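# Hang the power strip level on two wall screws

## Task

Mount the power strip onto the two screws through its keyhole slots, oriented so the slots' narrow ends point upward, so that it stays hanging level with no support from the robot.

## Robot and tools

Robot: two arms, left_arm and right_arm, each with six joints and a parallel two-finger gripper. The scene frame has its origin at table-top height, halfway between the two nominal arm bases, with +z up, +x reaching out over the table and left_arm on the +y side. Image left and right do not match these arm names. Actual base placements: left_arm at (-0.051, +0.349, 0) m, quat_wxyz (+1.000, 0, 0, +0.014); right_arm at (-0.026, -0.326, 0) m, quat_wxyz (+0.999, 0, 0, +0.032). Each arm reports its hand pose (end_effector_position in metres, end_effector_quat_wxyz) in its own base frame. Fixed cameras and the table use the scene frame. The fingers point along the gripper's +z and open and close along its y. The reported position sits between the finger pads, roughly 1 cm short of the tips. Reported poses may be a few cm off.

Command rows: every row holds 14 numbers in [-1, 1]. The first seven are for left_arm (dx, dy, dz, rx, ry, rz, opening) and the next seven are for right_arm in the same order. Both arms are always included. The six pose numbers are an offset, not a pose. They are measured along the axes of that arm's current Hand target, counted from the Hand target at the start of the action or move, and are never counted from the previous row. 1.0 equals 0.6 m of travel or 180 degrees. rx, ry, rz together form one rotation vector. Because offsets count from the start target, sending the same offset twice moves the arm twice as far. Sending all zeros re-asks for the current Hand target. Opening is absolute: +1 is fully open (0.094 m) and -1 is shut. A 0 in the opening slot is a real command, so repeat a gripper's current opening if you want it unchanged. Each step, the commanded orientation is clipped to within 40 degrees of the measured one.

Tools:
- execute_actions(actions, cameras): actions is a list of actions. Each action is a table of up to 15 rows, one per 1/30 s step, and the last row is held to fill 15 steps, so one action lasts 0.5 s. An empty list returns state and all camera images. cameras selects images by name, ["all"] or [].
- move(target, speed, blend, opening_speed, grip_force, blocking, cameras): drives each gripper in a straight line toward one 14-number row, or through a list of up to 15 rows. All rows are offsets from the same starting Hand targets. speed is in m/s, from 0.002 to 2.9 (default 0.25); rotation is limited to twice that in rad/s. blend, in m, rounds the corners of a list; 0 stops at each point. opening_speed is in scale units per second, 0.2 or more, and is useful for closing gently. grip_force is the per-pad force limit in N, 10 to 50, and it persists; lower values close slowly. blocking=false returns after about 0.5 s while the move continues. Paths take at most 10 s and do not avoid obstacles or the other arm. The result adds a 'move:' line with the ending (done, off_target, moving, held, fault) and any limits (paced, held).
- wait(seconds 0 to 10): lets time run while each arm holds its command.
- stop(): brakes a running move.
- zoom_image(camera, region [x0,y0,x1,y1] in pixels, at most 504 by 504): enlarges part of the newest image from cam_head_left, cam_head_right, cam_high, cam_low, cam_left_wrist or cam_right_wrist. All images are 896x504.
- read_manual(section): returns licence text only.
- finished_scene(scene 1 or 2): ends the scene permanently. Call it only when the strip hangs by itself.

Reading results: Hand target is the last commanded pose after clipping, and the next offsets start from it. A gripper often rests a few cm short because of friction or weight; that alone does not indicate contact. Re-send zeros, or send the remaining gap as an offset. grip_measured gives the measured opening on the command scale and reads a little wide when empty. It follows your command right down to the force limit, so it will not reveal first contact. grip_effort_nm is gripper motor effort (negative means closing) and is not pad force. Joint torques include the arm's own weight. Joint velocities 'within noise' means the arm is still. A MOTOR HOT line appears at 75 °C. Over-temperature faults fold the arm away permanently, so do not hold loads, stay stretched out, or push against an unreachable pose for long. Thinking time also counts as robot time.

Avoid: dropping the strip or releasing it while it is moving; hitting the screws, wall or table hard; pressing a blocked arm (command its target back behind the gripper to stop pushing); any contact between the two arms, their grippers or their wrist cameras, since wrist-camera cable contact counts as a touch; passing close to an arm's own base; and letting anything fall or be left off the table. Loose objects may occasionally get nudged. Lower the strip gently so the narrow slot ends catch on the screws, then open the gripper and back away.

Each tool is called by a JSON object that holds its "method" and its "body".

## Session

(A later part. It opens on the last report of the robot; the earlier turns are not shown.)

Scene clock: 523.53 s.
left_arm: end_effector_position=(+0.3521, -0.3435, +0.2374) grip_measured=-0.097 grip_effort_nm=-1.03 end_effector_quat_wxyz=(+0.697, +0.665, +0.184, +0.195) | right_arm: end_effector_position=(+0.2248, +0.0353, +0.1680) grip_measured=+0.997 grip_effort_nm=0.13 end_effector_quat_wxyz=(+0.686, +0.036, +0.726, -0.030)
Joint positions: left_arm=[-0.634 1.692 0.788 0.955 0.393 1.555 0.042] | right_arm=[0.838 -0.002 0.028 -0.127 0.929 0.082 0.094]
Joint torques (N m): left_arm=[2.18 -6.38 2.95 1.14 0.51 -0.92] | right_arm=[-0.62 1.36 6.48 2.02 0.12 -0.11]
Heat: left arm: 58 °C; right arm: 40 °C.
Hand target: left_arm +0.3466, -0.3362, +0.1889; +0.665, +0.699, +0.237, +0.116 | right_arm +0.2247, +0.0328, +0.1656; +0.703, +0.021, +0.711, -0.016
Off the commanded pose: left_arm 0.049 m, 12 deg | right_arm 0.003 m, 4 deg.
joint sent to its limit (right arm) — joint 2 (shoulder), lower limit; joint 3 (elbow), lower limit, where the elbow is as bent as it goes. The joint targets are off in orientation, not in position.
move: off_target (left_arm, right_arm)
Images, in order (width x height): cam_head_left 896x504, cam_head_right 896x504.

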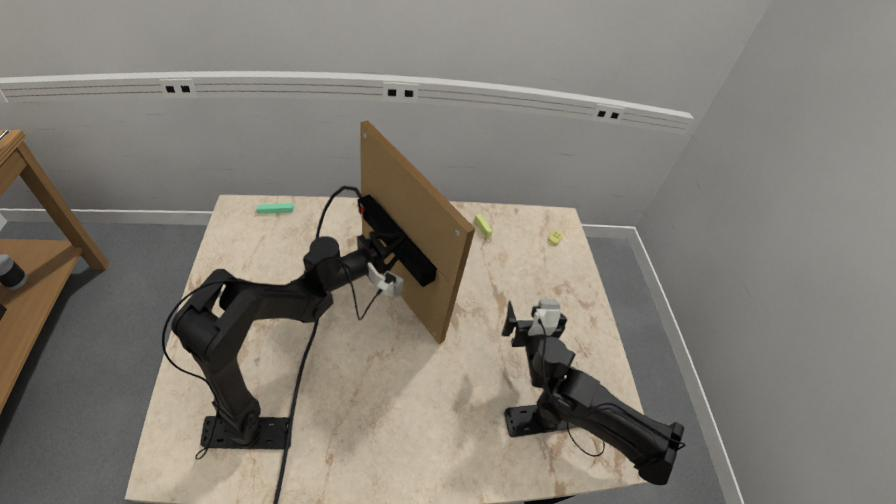

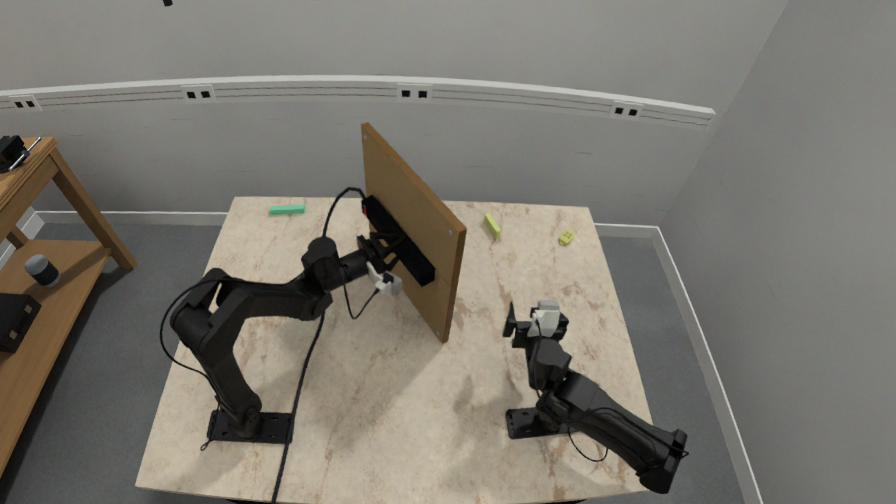

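{"method": "move", "body": {"target": [[0,0.05,-0.02,0,0.03,0.08,-0.2,0,0,0,0,0,0,1],[0,0.08,-0.02,-0.01,0.03,0.16,-0.2,0,0,0,0,0,0,1]], "speed": 0.06, "cameras": ["cam_head_left","cam_head_right"]}}

{"method": "zoom_image", "body": {"camera": "cam_head_left", "region": [340, 180, 440, 280]}}

{"method": "zoom_image", "body": {"camera": "cam_head_right", "region": [340, 180, 440, 280]}}

Scene clock: 537.17 s.
left_arm: end_effector_position=(+0.3524, -0.3424, +0.2508) grip_measured=-0.094 grip_effort_nm=-1.03 end_effector_quat_wxyz=(+0.664, +0.687, +0.130, +0.265) | right_arm: end_effector_position=(+0.2248, +0.0353, +0.1680) grip_measured=+0.997 grip_effort_nm=0.13 end_effector_quat_wxyz=(+0.686, +0.036, +0.726, -0.030)
Joint positions: left_arm=[-0.644 1.633 0.819 0.838 0.359 1.755 0.043] | right_arm=[0.838 -0.002 0.028 -0.127 0.929 0.082 0.094]
Joint torques (N m): left_arm=[2.5 -11.43 3.75 1.32 0.06 1.59] | right_arm=[-0.49 1.54 6.6 2.01 0.13 -0.11]
Heat: left arm: 55 °C; right arm: 40 °C.
Hand target: left_arm +0.3494, -0.3259, +0.2374; +0.614, +0.719, +0.085, +0.314 | right_arm +0.2247, +0.0328, +0.1656; +0.703, +0.021, +0.711, -0.016
Off the commanded pose: left_arm 0.022 m, 10 deg | right_arm 0.003 m, 4 deg.
joint sent to its limit (right arm) — joint 2 (shoulder), lower limit; joint 3 (elbow), lower limit, where the elbow is as bent as it goes. The joint targets are off in orientation, not in position.
move: off_target (left_arm, right_arm)
Images, in order (width x height): cam_head_left 896x504, cam_head_right 896x504.

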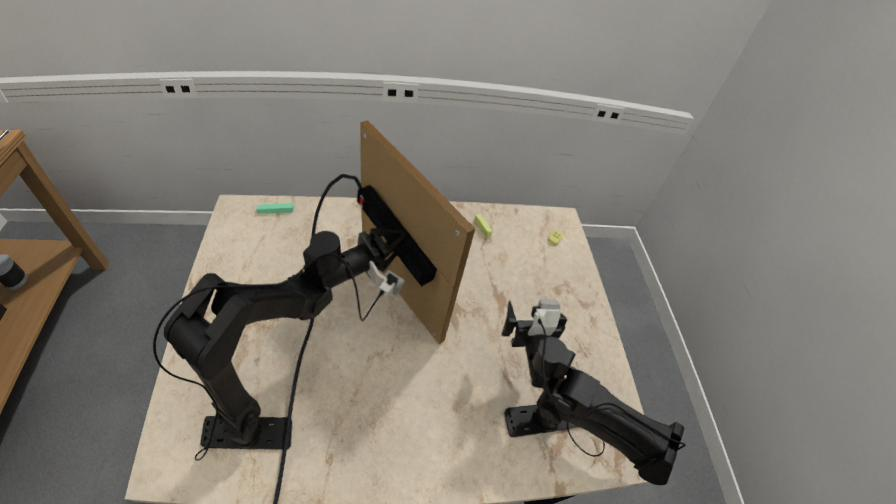

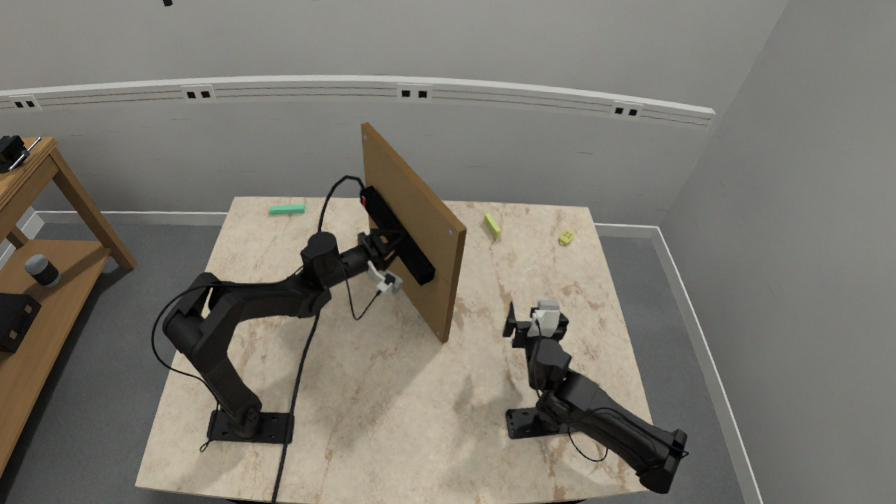

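Scaled by 5.040 from the camera's 896x504 image, which has a finer 1280x720 frame.

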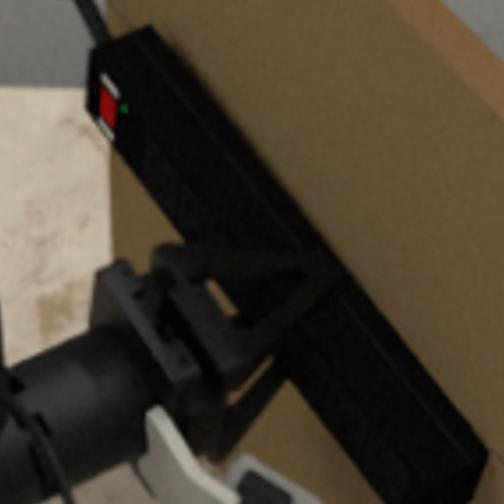

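Scaled by 5.040 from the camera's 896x504 image, which has a finer 1280x720 frame.

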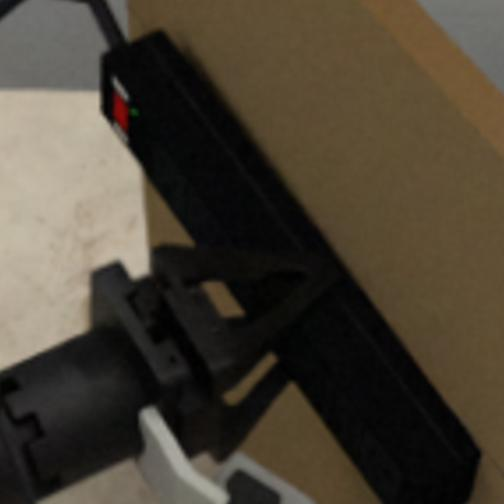

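{"method": "move", "body": {"target": [[0,0,0.03,0.0,-0.05,-0.02,-0.2,0,0,0,0,0,0,1],[0,0,0.06,0.0,-0.06,-0.04,-0.2,0,0,0,0,0,0,1]], "speed": 0.05, "cameras": ["cam_head_left","cam_head_right"]}}

{"method": "zoom_image", "body": {"camera": "cam_head_left", "region": [340, 180, 440, 280]}}

{"method": "zoom_image", "body": {"camera": "cam_head_right", "region": [340, 180, 440, 280]}}

Scene clock: 544.03 s.
left_arm: end_effector_position=(+0.3534, -0.3492, +0.2506) grip_measured=-0.097 grip_effort_nm=-1.03 end_effector_quat_wxyz=(+0.658, +0.722, +0.049, +0.208) | right_arm: end_effector_position=(+0.2248, +0.0353, +0.1680) grip_measured=+0.997 grip_effort_nm=0.13 end_effector_quat_wxyz=(+0.686, +0.036, +0.726, -0.030)
Joint positions: left_arm=[-0.566 1.673 0.946 0.668 0.63 1.843 0.042] | right_arm=[0.838 -0.002 0.028 -0.127 0.929 0.082 0.094]
Joint torques (N m): left_arm=[-0.66 -4.01 11.73 1.25 -0.44 0.1] | right_arm=[-0.32 1.62 6.39 2.03 0.08 -0.08]
Heat: left arm: 54 °C; right arm: 40 °C.
Hand target: left_arm +0.3692, -0.3559, +0.2354; +0.638, +0.739, +0.071, +0.206 | right_arm +0.2247, +0.0328, +0.1656; +0.703, +0.021, +0.711, -0.016
Off the commanded pose: left_arm 0.023 m, 4 deg | right_arm 0.003 m, 4 deg.
joint sent to its limit (right arm) — joint 2 (shoulder), lower limit; joint 3 (elbow), lower limit, where the elbow is as bent as it goes. The joint targets are off in orientation, not in position.
move: off_target (left_arm, right_arm)
Images, in order (width x height): cam_head_left 896x504, cam_head_right 896x504.

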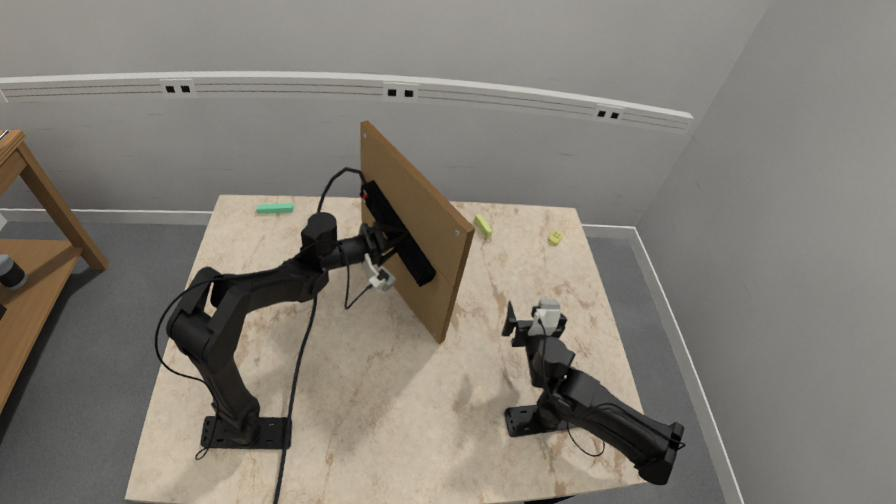

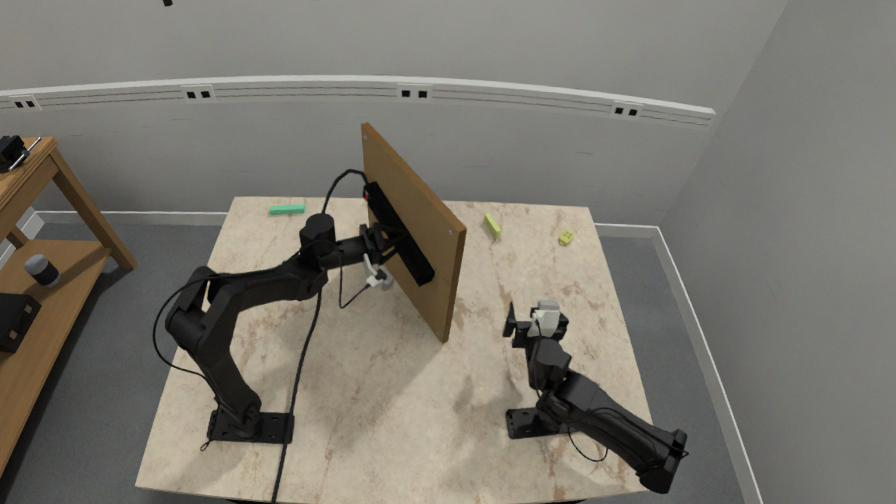

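Scaled by 5.040 from the camera's 896x504 image, which has a finer 1280x720 frame.

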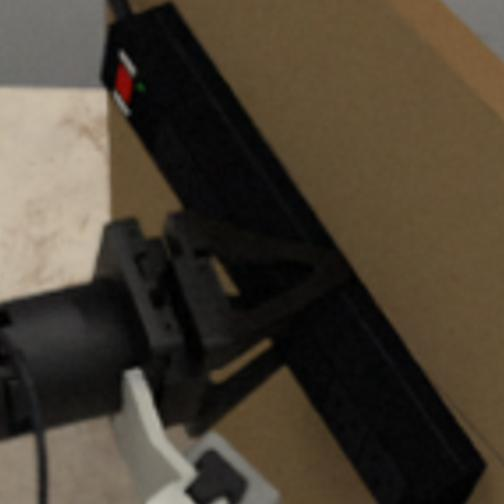

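Scaled by 5.040 from the camera's 896x504 image, which has a finer 1280x720 frame.

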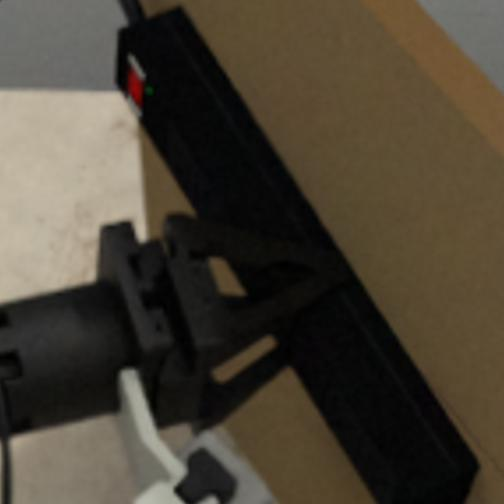

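{"method": "move", "body": {"target": [[0,0.02,-0.02,0,0.01,-0.06,-0.2,0,0,0,0,0,0,1],[0,0.02,-0.02,0,0.01,-0.085,-0.2,0,0,0,0,0,0,1]], "speed": 0.05, "cameras": ["cam_head_left","cam_head_right"]}}

{"method": "zoom_image", "body": {"camera": "cam_head_left", "region": [340, 180, 440, 280]}}

{"method": "zoom_image", "body": {"camera": "cam_head_right", "region": [340, 180, 440, 280]}}

Scene clock: 550.87 s.
left_arm: end_effector_position=(+0.3545, -0.3467, +0.2605) grip_measured=-0.099 grip_effort_nm=-1.03 end_effector_quat_wxyz=(+0.675, +0.710, +0.105, +0.173) | right_arm: end_effector_position=(+0.2248, +0.0353, +0.1680) grip_measured=+0.997 grip_effort_nm=0.13 end_effector_quat_wxyz=(+0.686, +0.036, +0.726, -0.030)
Joint positions: left_arm=[-0.568 1.652 0.946 0.67 0.606 1.695 0.042] | right_arm=[0.838 -0.002 0.028 -0.127 0.929 0.082 0.094]
Joint torques (N m): left_arm=[-0.8 -7.39 9.29 1.02 -0.54 -1.03] | right_arm=[-0.62 1.52 6.39 2.01 0.09 -0.1]
Heat: left arm: 53 °C; right arm: 40 °C.
Hand target: left_arm +0.3626, -0.3470, +0.2483; +0.659, +0.719, +0.179, +0.130 | right_arm +0.2247, +0.0328, +0.1656; +0.703, +0.021, +0.711, -0.016
Off the commanded pose: left_arm 0.015 m, 10 deg | right_arm 0.003 m, 4 deg.
joint sent to its limit (right arm) — joint 2 (shoulder), lower limit; joint 3 (elbow), lower limit, where the elbow is as bent as it goes. The joint targets are off in orientation, not in position.
move: off_target (left_arm, right_arm)
Images, in order (width x height): cam_head_left 896x504, cam_head_right 896x504.

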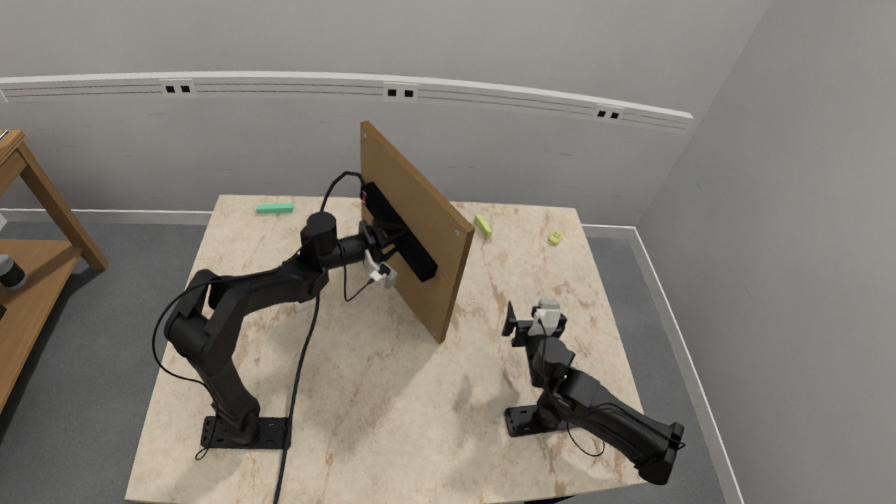

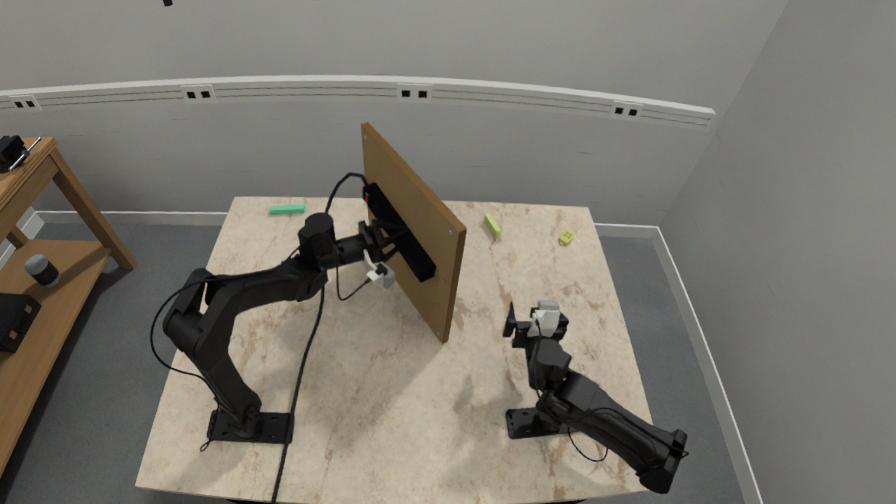

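Scaled by 5.040 from the camera's 896x504 image, which has a finer 1280x720 frame.

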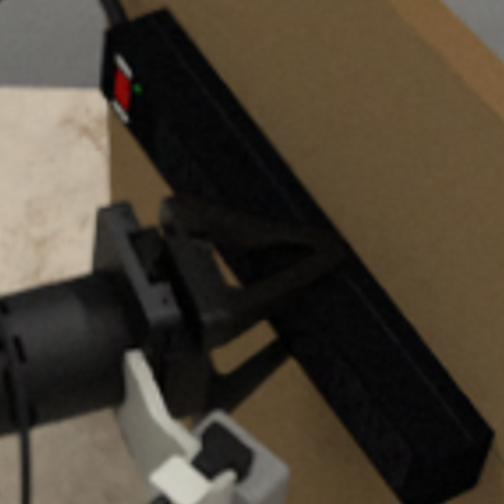

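Scaled by 5.040 from the camera's 896x504 image, which has a finer 1280x720 frame.

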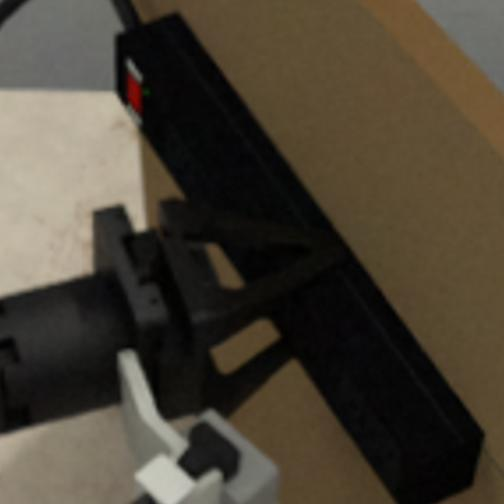

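{"method": "move", "body": {"target": [[0,0.0,-0.025,0,0.02,-0.05,-0.2,0,0,0,0,0,0,1],[0,-0.012,-0.025,0,0.02,-0.05,-0.2,0,0,0,0,0,0,1]], "speed": 0.05, "cameras": ["cam_head_left","cam_head_right"]}}

{"method": "zoom_image", "body": {"camera": "cam_head_left", "region": [340, 180, 440, 280]}}

{"method": "zoom_image", "body": {"camera": "cam_head_right", "region": [340, 180, 440, 280]}}

Scene clock: 557.17 s.
left_arm: end_effector_position=(+0.3539, -0.3451, +0.2612) grip_measured=-0.099 grip_effort_nm=-1.03 end_effector_quat_wxyz=(+0.673, +0.703, +0.134, +0.184) | right_arm: end_effector_position=(+0.2248, +0.0353, +0.1680) grip_measured=+0.997 grip_effort_nm=0.13 end_effector_quat_wxyz=(+0.686, +0.036, +0.726, -0.030)
Joint positions: left_arm=[-0.592 1.627 0.916 0.681 0.523 1.664 0.042] | right_arm=[0.838 -0.002 0.028 -0.127 0.929 0.082 0.094]
Joint torques (N m): left_arm=[0.81 -10.13 5.01 1.15 -0.42 -2.06] | right_arm=[-0.61 1.46 6.41 1.99 0.05 -0.11]
Heat: left arm: 53 °C; right arm: 40 °C.
Hand target: left_arm +0.3556, -0.3331, +0.2427; +0.661, +0.698, +0.255, +0.101 | right_arm +0.2247, +0.0328, +0.1656; +0.703, +0.021, +0.711, -0.016
Off the commanded pose: left_arm 0.022 m, 17 deg | right_arm 0.003 m, 4 deg.
joint sent to its limit (right arm) — joint 2 (shoulder), lower limit; joint 3 (elbow), lower limit, where the elbow is as bent as it goes. The joint targets are off in orientation, not in position.
move: off_target (left_arm, right_arm)
Images, in order (width x height): cam_head_left 896x504, cam_head_right 896x504.

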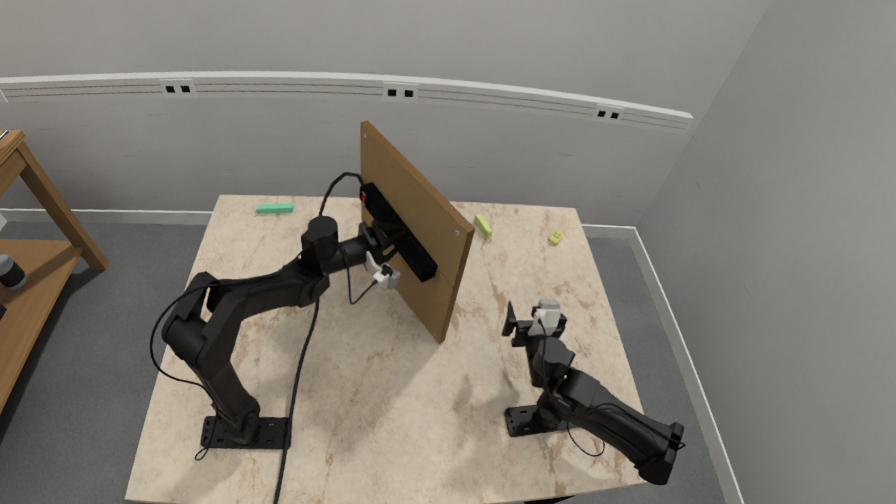

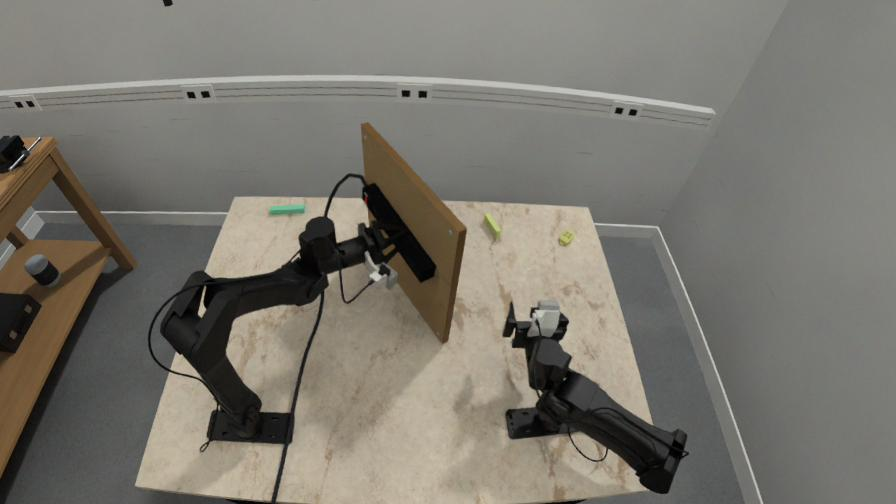

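Scaled by 5.040 from the camera's 896x504 image, which has a finer 1280x720 frame.

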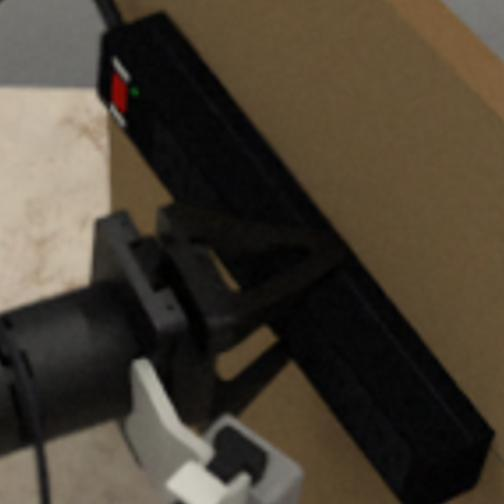

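Scaled by 5.040 from the camera's 896x504 image, which has a finer 1280x720 frame.

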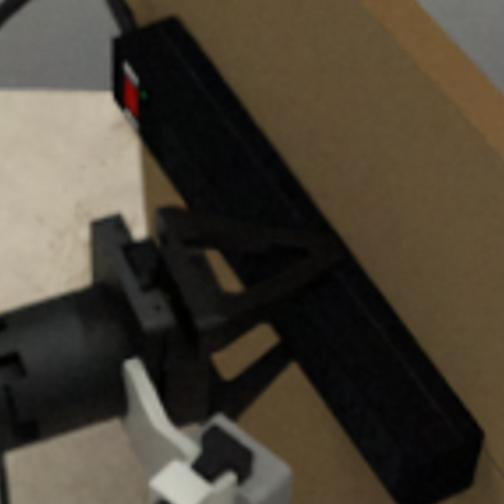

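{"method": "move", "body": {"target": [[0,0.0,0.015,0,0.0,0,-0.2,0,0,0,0,0,0,1],[0,-0.03,0.02,0,0.0,-0.02,-0.2,0,0,0,0,0,0,1],[0.01,-0.05,0.02,0.01,0.0,-0.02,-0.2,0,0,0,0,0,0,1]], "speed": 0.05, "cameras": ["cam_head_left","cam_head_right"]}}

{"method": "zoom_image", "body": {"camera": "cam_head_left", "region": [340, 180, 440, 280]}}

{"method": "zoom_image", "body": {"camera": "cam_head_right", "region": [340, 180, 440, 280]}}

Scene clock: 563.43 s.
left_arm: end_effector_position=(+0.3530, -0.3455, +0.2600) grip_measured=-0.099 grip_effort_nm=-1.03 end_effector_quat_wxyz=(+0.685, +0.688, +0.140, +0.194) | right_arm: end_effector_position=(+0.2248, +0.0353, +0.1680) grip_measured=+0.997 grip_effort_nm=0.13 end_effector_quat_wxyz=(+0.686, +0.036, +0.726, -0.030)
Joint positions: left_arm=[-0.604 1.642 0.879 0.78 0.489 1.638 0.042] | right_arm=[0.838 -0.002 0.028 -0.127 0.929 0.082 0.094]
Joint torques (N m): left_arm=[0.44 -5.67 5.07 0.83 -0.37 -2.25] | right_arm=[-0.49 1.52 6.37 1.98 0.09 -0.11]
Heat: left arm: 52 °C; right arm: 40 °C.
Hand target: left_arm +0.3598, -0.3407, +0.2111; +0.653, +0.700, +0.279, +0.076 | right_arm +0.2247, +0.0328, +0.1656; +0.703, +0.021, +0.711, -0.016
Off the commanded pose: left_arm 0.050 m, 21 deg | right_arm 0.003 m, 4 deg.
joint sent to its limit (right arm) — joint 2 (shoulder), lower limit; joint 3 (elbow), lower limit, where the elbow is as bent as it goes. The joint targets are off in orientation, not in position.
move: off_target (left_arm, right_arm)
Images, in order (width x height): cam_head_left 896x504, cam_head_right 896x504.

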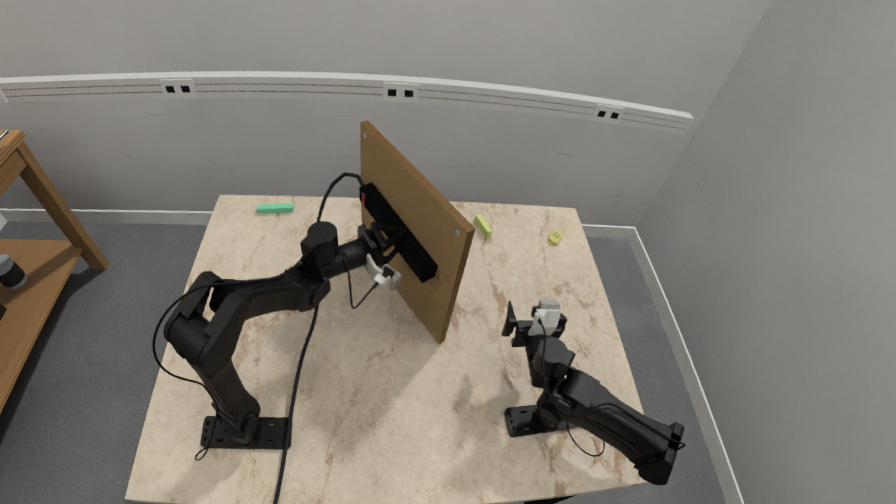

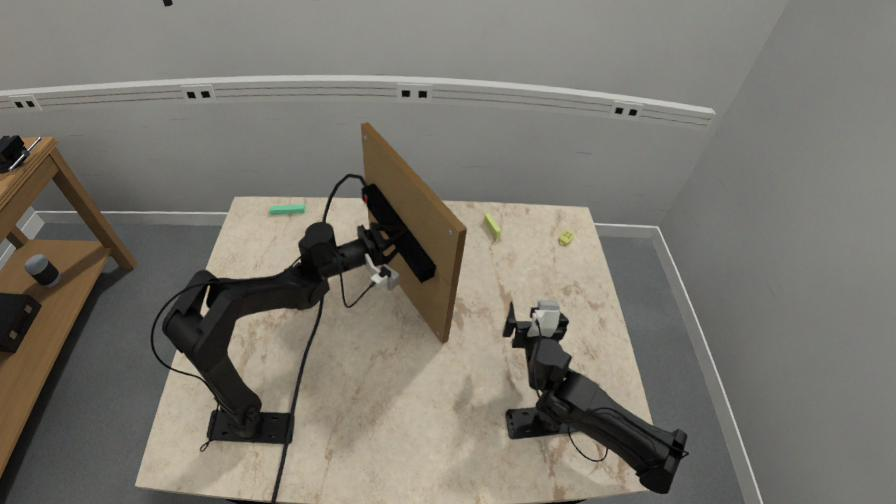

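Scaled by 5.040 from the camera's 896x504 image, which has a finer 1280x720 frame.

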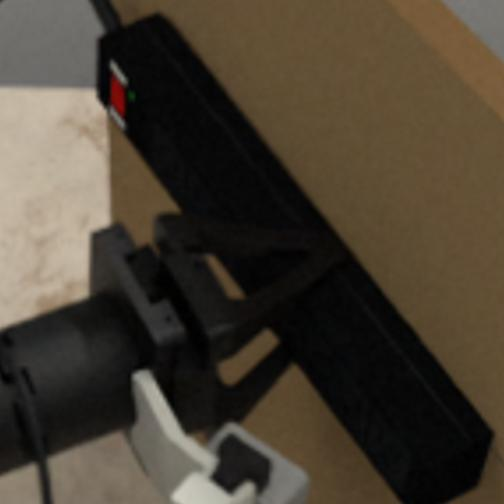

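Scaled by 5.040 from the camera's 896x504 image, which has a finer 1280x720 frame.

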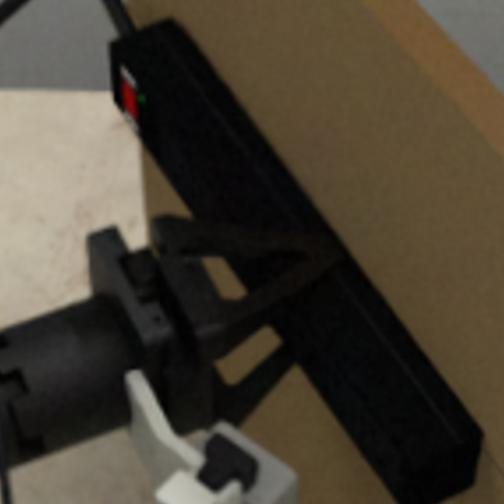

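{"method": "move", "body": {"target": [[0,0.06,-0.02,-0.01,0,0.06,-0.2,0,0,0,0,0,0,1],[0,0.06,-0.1,-0.01,0,0.08,-0.2,0,0,0,0,0,0,1]], "speed": 0.06, "cameras": ["cam_head_left","cam_head_right"]}}

{"method": "zoom_image", "body": {"camera": "cam_head_left", "region": [340, 180, 440, 280]}}

{"method": "zoom_image", "body": {"camera": "cam_head_right", "region": [340, 180, 440, 280]}}

Scene clock: 571.27 s.
left_arm: end_effector_position=(+0.3531, -0.3425, +0.2611) grip_measured=-0.100 grip_effort_nm=-1.03 end_effector_quat_wxyz=(+0.673, +0.702, +0.132, +0.195) | right_arm: end_effector_position=(+0.2248, +0.0353, +0.1680) grip_measured=+0.997 grip_effort_nm=0.13 end_effector_quat_wxyz=(+0.686, +0.036, +0.726, -0.030)
Joint positions: left_arm=[-0.592 1.619 0.9 0.697 0.511 1.678 0.042] | right_arm=[0.838 -0.002 0.028 -0.127 0.929 0.082 0.094]
Joint torques (N m): left_arm=[8.64 -19.63 -0.35 0.74 0.48 -0.63] | right_arm=[-0.57 1.57 6.52 2.04 0.11 -0.12]
Heat: left arm: 51 °C; right arm: 40 °C.
Hand target: left_arm +0.3421, -0.2881, +0.2535; +0.649, +0.720, +0.188, +0.161 | right_arm +0.2247, +0.0328, +0.1656; +0.703, +0.021, +0.711, -0.016
Off the commanded pose: left_arm 0.056 m, 8 deg | right_arm 0.003 m, 4 deg.
joint sent to its limit (right arm) — joint 2 (shoulder), lower limit; joint 3 (elbow), lower limit, where the elbow is as bent as it goes. The joint targets are off in orientation, not in position.
move: off_target (left_arm, right_arm)
Images, in order (width x height): cam_head_left 896x504, cam_head_right 896x504.

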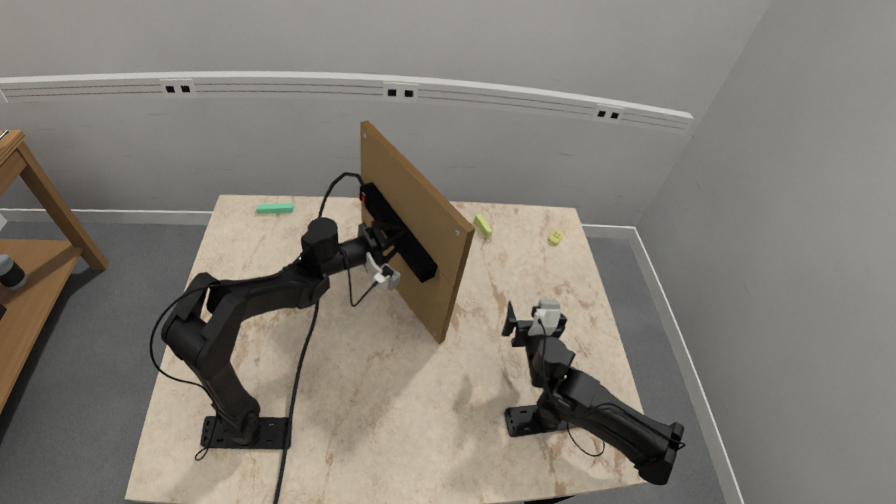

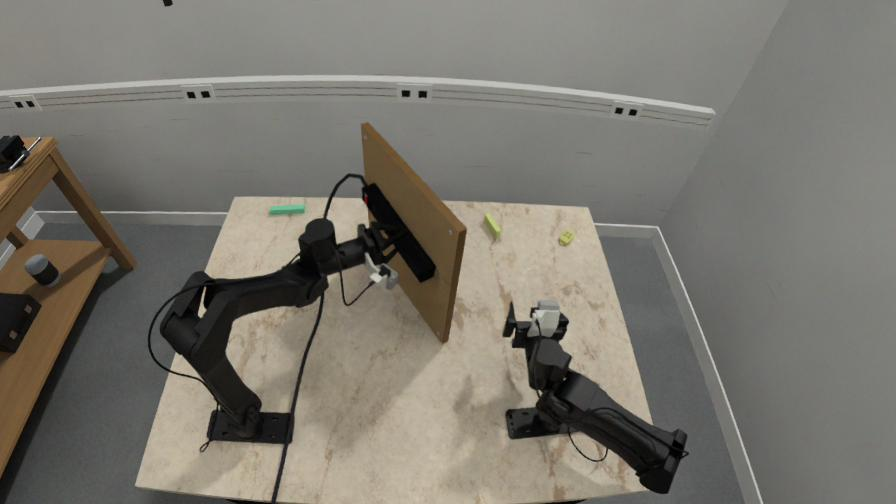

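Scaled by 5.040 from the camera's 896x504 image, which has a finer 1280x720 frame.

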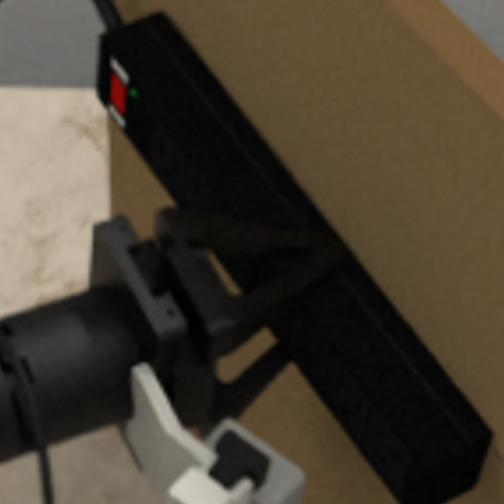

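Scaled by 5.040 from the camera's 896x504 image, which has a finer 1280x720 frame.

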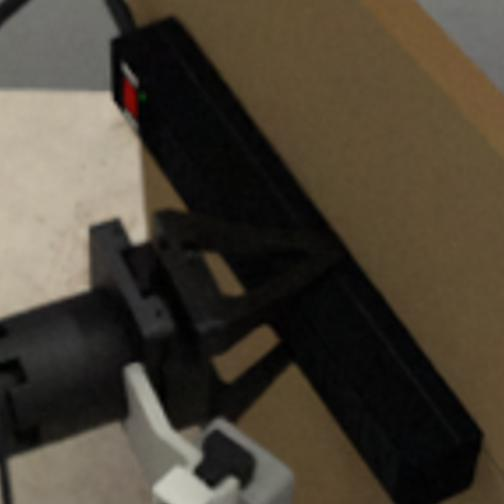

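{"method": "move", "body": {"target": [[0,0,0.06,0,0,0,-0.2,0,0,0,0,0,0,1]], "speed": 0.1, "cameras": ["cam_right_wrist","cam_low","cam_high","cam_head_left"]}}

{"method": "zoom_image", "body": {"camera": "cam_head_left", "region": [340, 180, 440, 280]}}

Scene clock: 579.37 s.
left_arm: end_effector_position=(+0.3533, -0.3445, +0.2612) grip_measured=-0.100 grip_effort_nm=-1.03 end_effector_quat_wxyz=(+0.669, +0.705, +0.132, +0.194) | right_arm: end_effector_position=(+0.2248, +0.0353, +0.1680) grip_measured=+0.997 grip_effort_nm=0.13 end_effector_quat_wxyz=(+0.686, +0.036, +0.726, -0.030)
Joint positions: left_arm=[-0.596 1.619 0.912 0.673 0.508 1.684 0.042] | right_arm=[0.838 -0.002 0.028 -0.127 0.929 0.082 0.094]
Joint torques (N m): left_arm=[5 -11.67 5.71 0.93 0.11 -0.65] | right_arm=[-0.57 1.57 6.5 2.05 0.1 -0.08]
Heat: left arm: 50 °C; right arm: 40 °C.
Hand target: left_arm +0.3592, -0.3196, +0.2498; +0.649, +0.720, +0.188, +0.162 | right_arm +0.2247, +0.0328, +0.1656; +0.703, +0.021, +0.711, -0.016
Off the commanded pose: left_arm 0.028 m, 8 deg | right_arm 0.003 m, 4 deg.
joint sent to its limit (right arm) — joint 2 (shoulder), lower limit; joint 3 (elbow), lower limit, where the elbow is as bent as it goes. The joint targets are off in orientation, not in position.
move: off_target (left_arm, right_arm)
camera_calibration:
cam_right_wrist: T_world_to_cam=[[-0.0987602, -0.994934, -0.0188079, 0.0607165], [-0.481611, 0.0643284, -0.874021, 0.288702], [0.870802, -0.0772604, -0.485524, -0.0247156], [0, 0, 0, 1]] pos_world=[0.166561, 0.0399276, 0.241473]
Images, in order (width x height): cam_head_left 896x504, cam_high 896x504, cam_low 896x504, cam_right_wrist 896x504.

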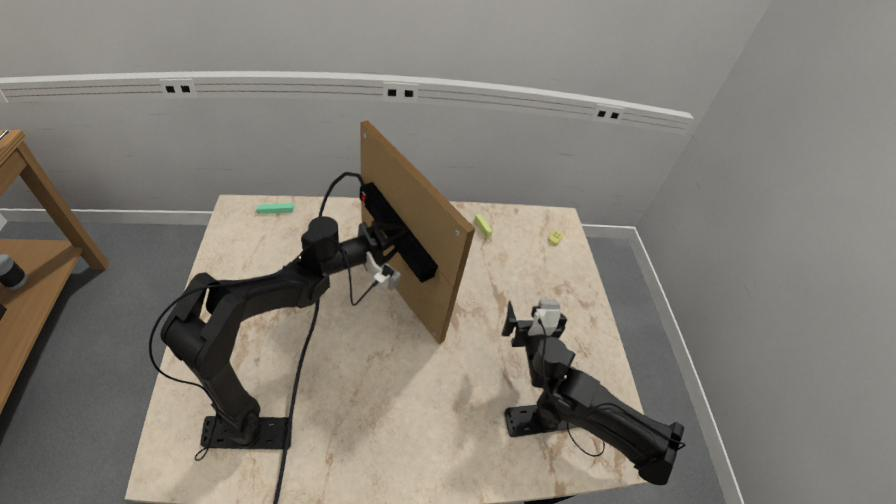

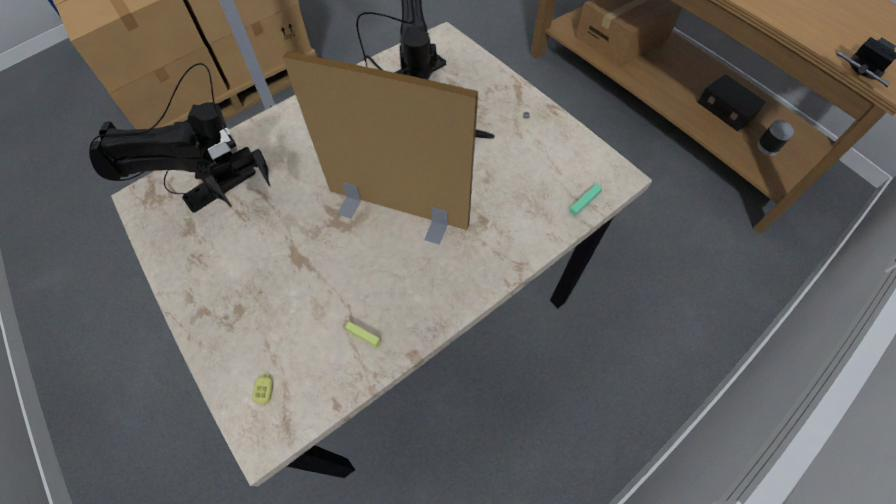

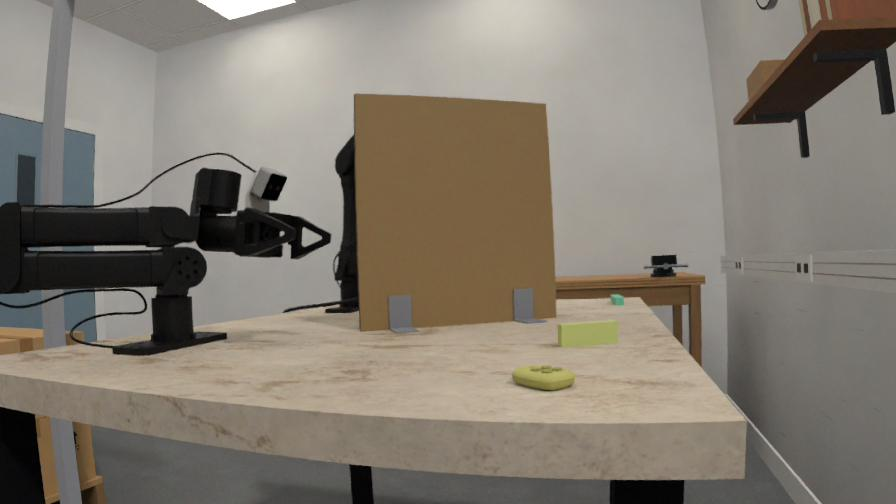

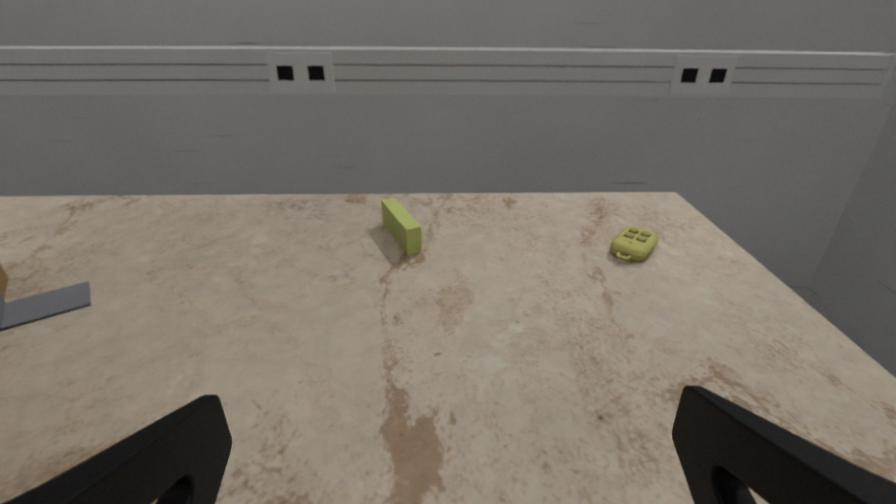

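Scaled by 5.040 from the camera's 896x504 image, which has a finer 1280x720 frame.

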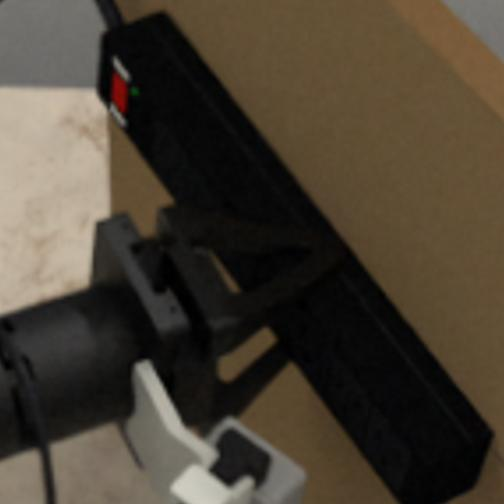

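{"method": "move", "body": {"target": [0,0,0,0,0,0,-0.2,-0.05,0,-0.02,-0.28,0,0,1], "speed": 0.4, "cameras": ["cam_right_wrist","cam_head_left"]}}

Scene clock: 587.13 s.
left_arm: end_effector_position=(+0.3533, -0.3445, +0.2612) grip_measured=-0.100 grip_effort_nm=-1.03 end_effector_quat_wxyz=(+0.669, +0.705, +0.132, +0.194) | right_arm: end_effector_position=(+0.2133, +0.0345, +0.1819) grip_measured=+0.998 grip_effort_nm=0.12 end_effector_quat_wxyz=(+0.650, -0.228, +0.672, +0.273)
Joint positions: left_arm=[-0.596 1.619 0.912 0.673 0.508 1.684 0.042] | right_arm=[-0.836 0.662 0.184 -0.103 -1.56 -0.509 0.094]
Joint torques (N m): left_arm=[5 -11.67 5.72 0.93 0.11 -0.66] | right_arm=[0.36 1.22 11.12 1.42 -0.55 -0.16]
Heat: left arm: 50 °C; right arm: 40 °C.
Hand target: left_arm +0.3592, -0.3196, +0.2498; +0.649, +0.720, +0.188, +0.162 | right_arm +0.2131, +0.0332, +0.1956; +0.645, -0.280, +0.650, +0.288
Off the commanded pose: left_arm 0.028 m, 8 deg | right_arm 0.014 m, 7 deg.
joint sent to its limit (right arm) — joint 5 (wrist yaw), lower limit. The joint targets are off in orientation, not in position.
move: off_target (left_arm, right_arm); limits=paced
camera_calibration:
cam_right_wrist: T_world_to_cam=[[0.657048, -0.748959, -0.085722, -0.0984785], [-0.381454, -0.232235, -0.89474, 0.287939], [0.650216, 0.620586, -0.438283, 0.00638224], [0, 0, 0, 1]] pos_world=[0.170391, -0.0108475, 0.251986]
Images, in order (width x height): cam_head_left 896x504, cam_right_wrist 896x504.

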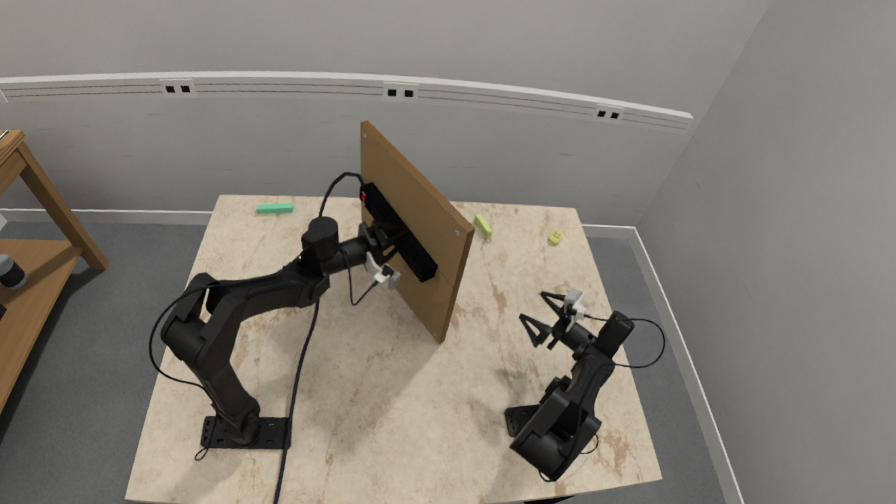

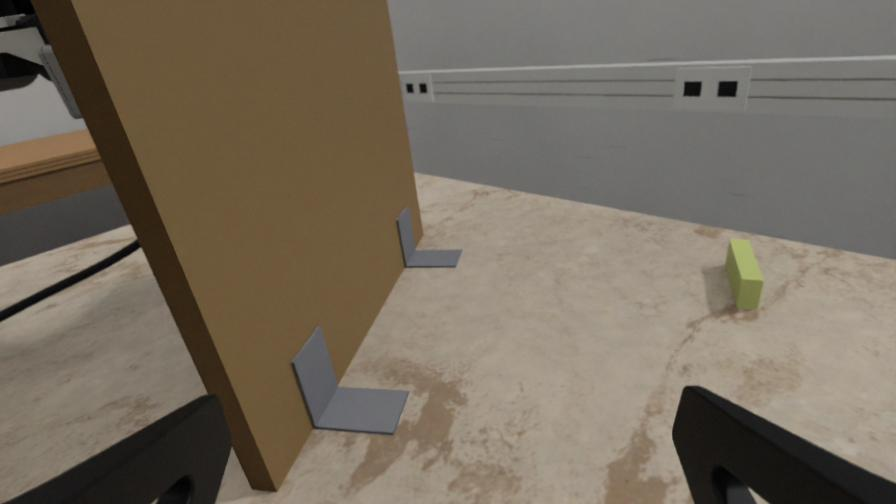

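{"method": "move", "body": {"target": [0,0,0,0,0,0,-0.2,-0.03,0.22,-0.1,0,-0.08,0,1], "speed": 0.3, "cameras": ["cam_right_wrist","cam_head_left"]}}

Scene clock: 593.40 s.
left_arm: end_effector_position=(+0.3533, -0.3445, +0.2612) grip_measured=-0.100 grip_effort_nm=-1.03 end_effector_quat_wxyz=(+0.669, +0.705, +0.132, +0.194) | right_arm: end_effector_position=(+0.1327, +0.1246, +0.2071) grip_measured=+0.998 grip_effort_nm=0.12 end_effector_quat_wxyz=(+0.636, -0.269, +0.655, +0.307)
Joint positions: left_arm=[-0.596 1.619 0.912 0.673 0.508 1.684 0.042] | right_arm=[-0.729 0 0.344 -1.139 -1.568 -0.735 0.094]
Joint torques (N m): left_arm=[4.98 -11.67 5.71 0.93 0.11 -0.65] | right_arm=[-0.53 2.71 9.58 0.97 -0.52 -0.14]
Heat: left arm: 49 °C; right arm: 39 °C.
Hand target: left_arm +0.3592, -0.3196, +0.2498; +0.649, +0.720, +0.188, +0.162 | right_arm +0.0755, +0.0784, +0.2155; +0.721, -0.242, +0.564, +0.321
Off the commanded pose: left_arm 0.028 m, 8 deg | right_arm 0.074 m, 15 deg.
joint sent to its limit (right arm) — joint 2 (shoulder), lower limit; joint 5 (wrist yaw), lower limit. The joint targets are off in position and orientation.
move: off_target (left_arm, right_arm)
camera_calibration:
cam_right_wrist: T_world_to_cam=[[0.738995, -0.669476, -0.0754289, 0.00117605], [-0.343107, -0.277635, -0.897328, 0.301806], [0.579797, 0.689, -0.434872, 0.0139945], [0, 0, 0, 1]] pos_world=[0.0945685, 0.0749368, 0.276993]
Images, in order (width x height): cam_head_left 896x504, cam_right_wrist 896x504.

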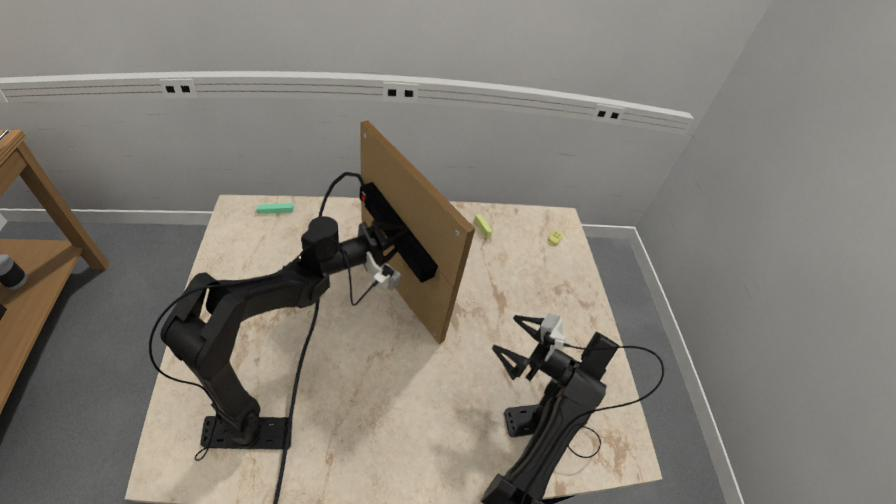

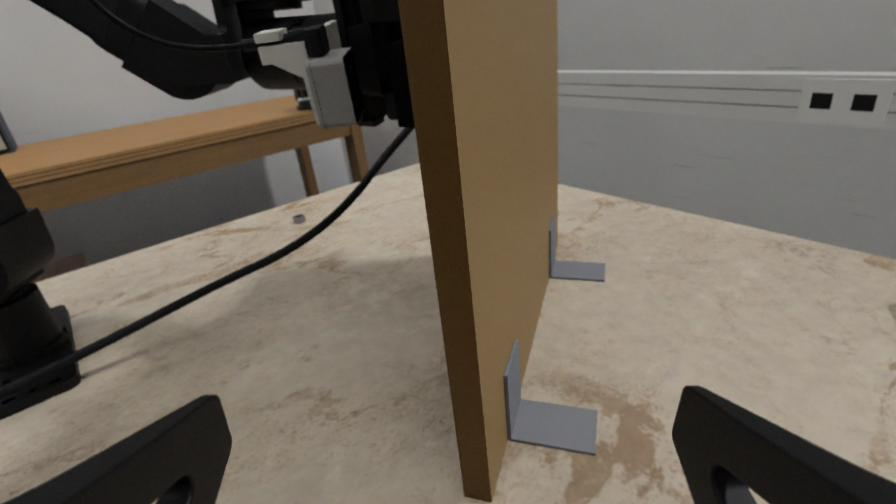

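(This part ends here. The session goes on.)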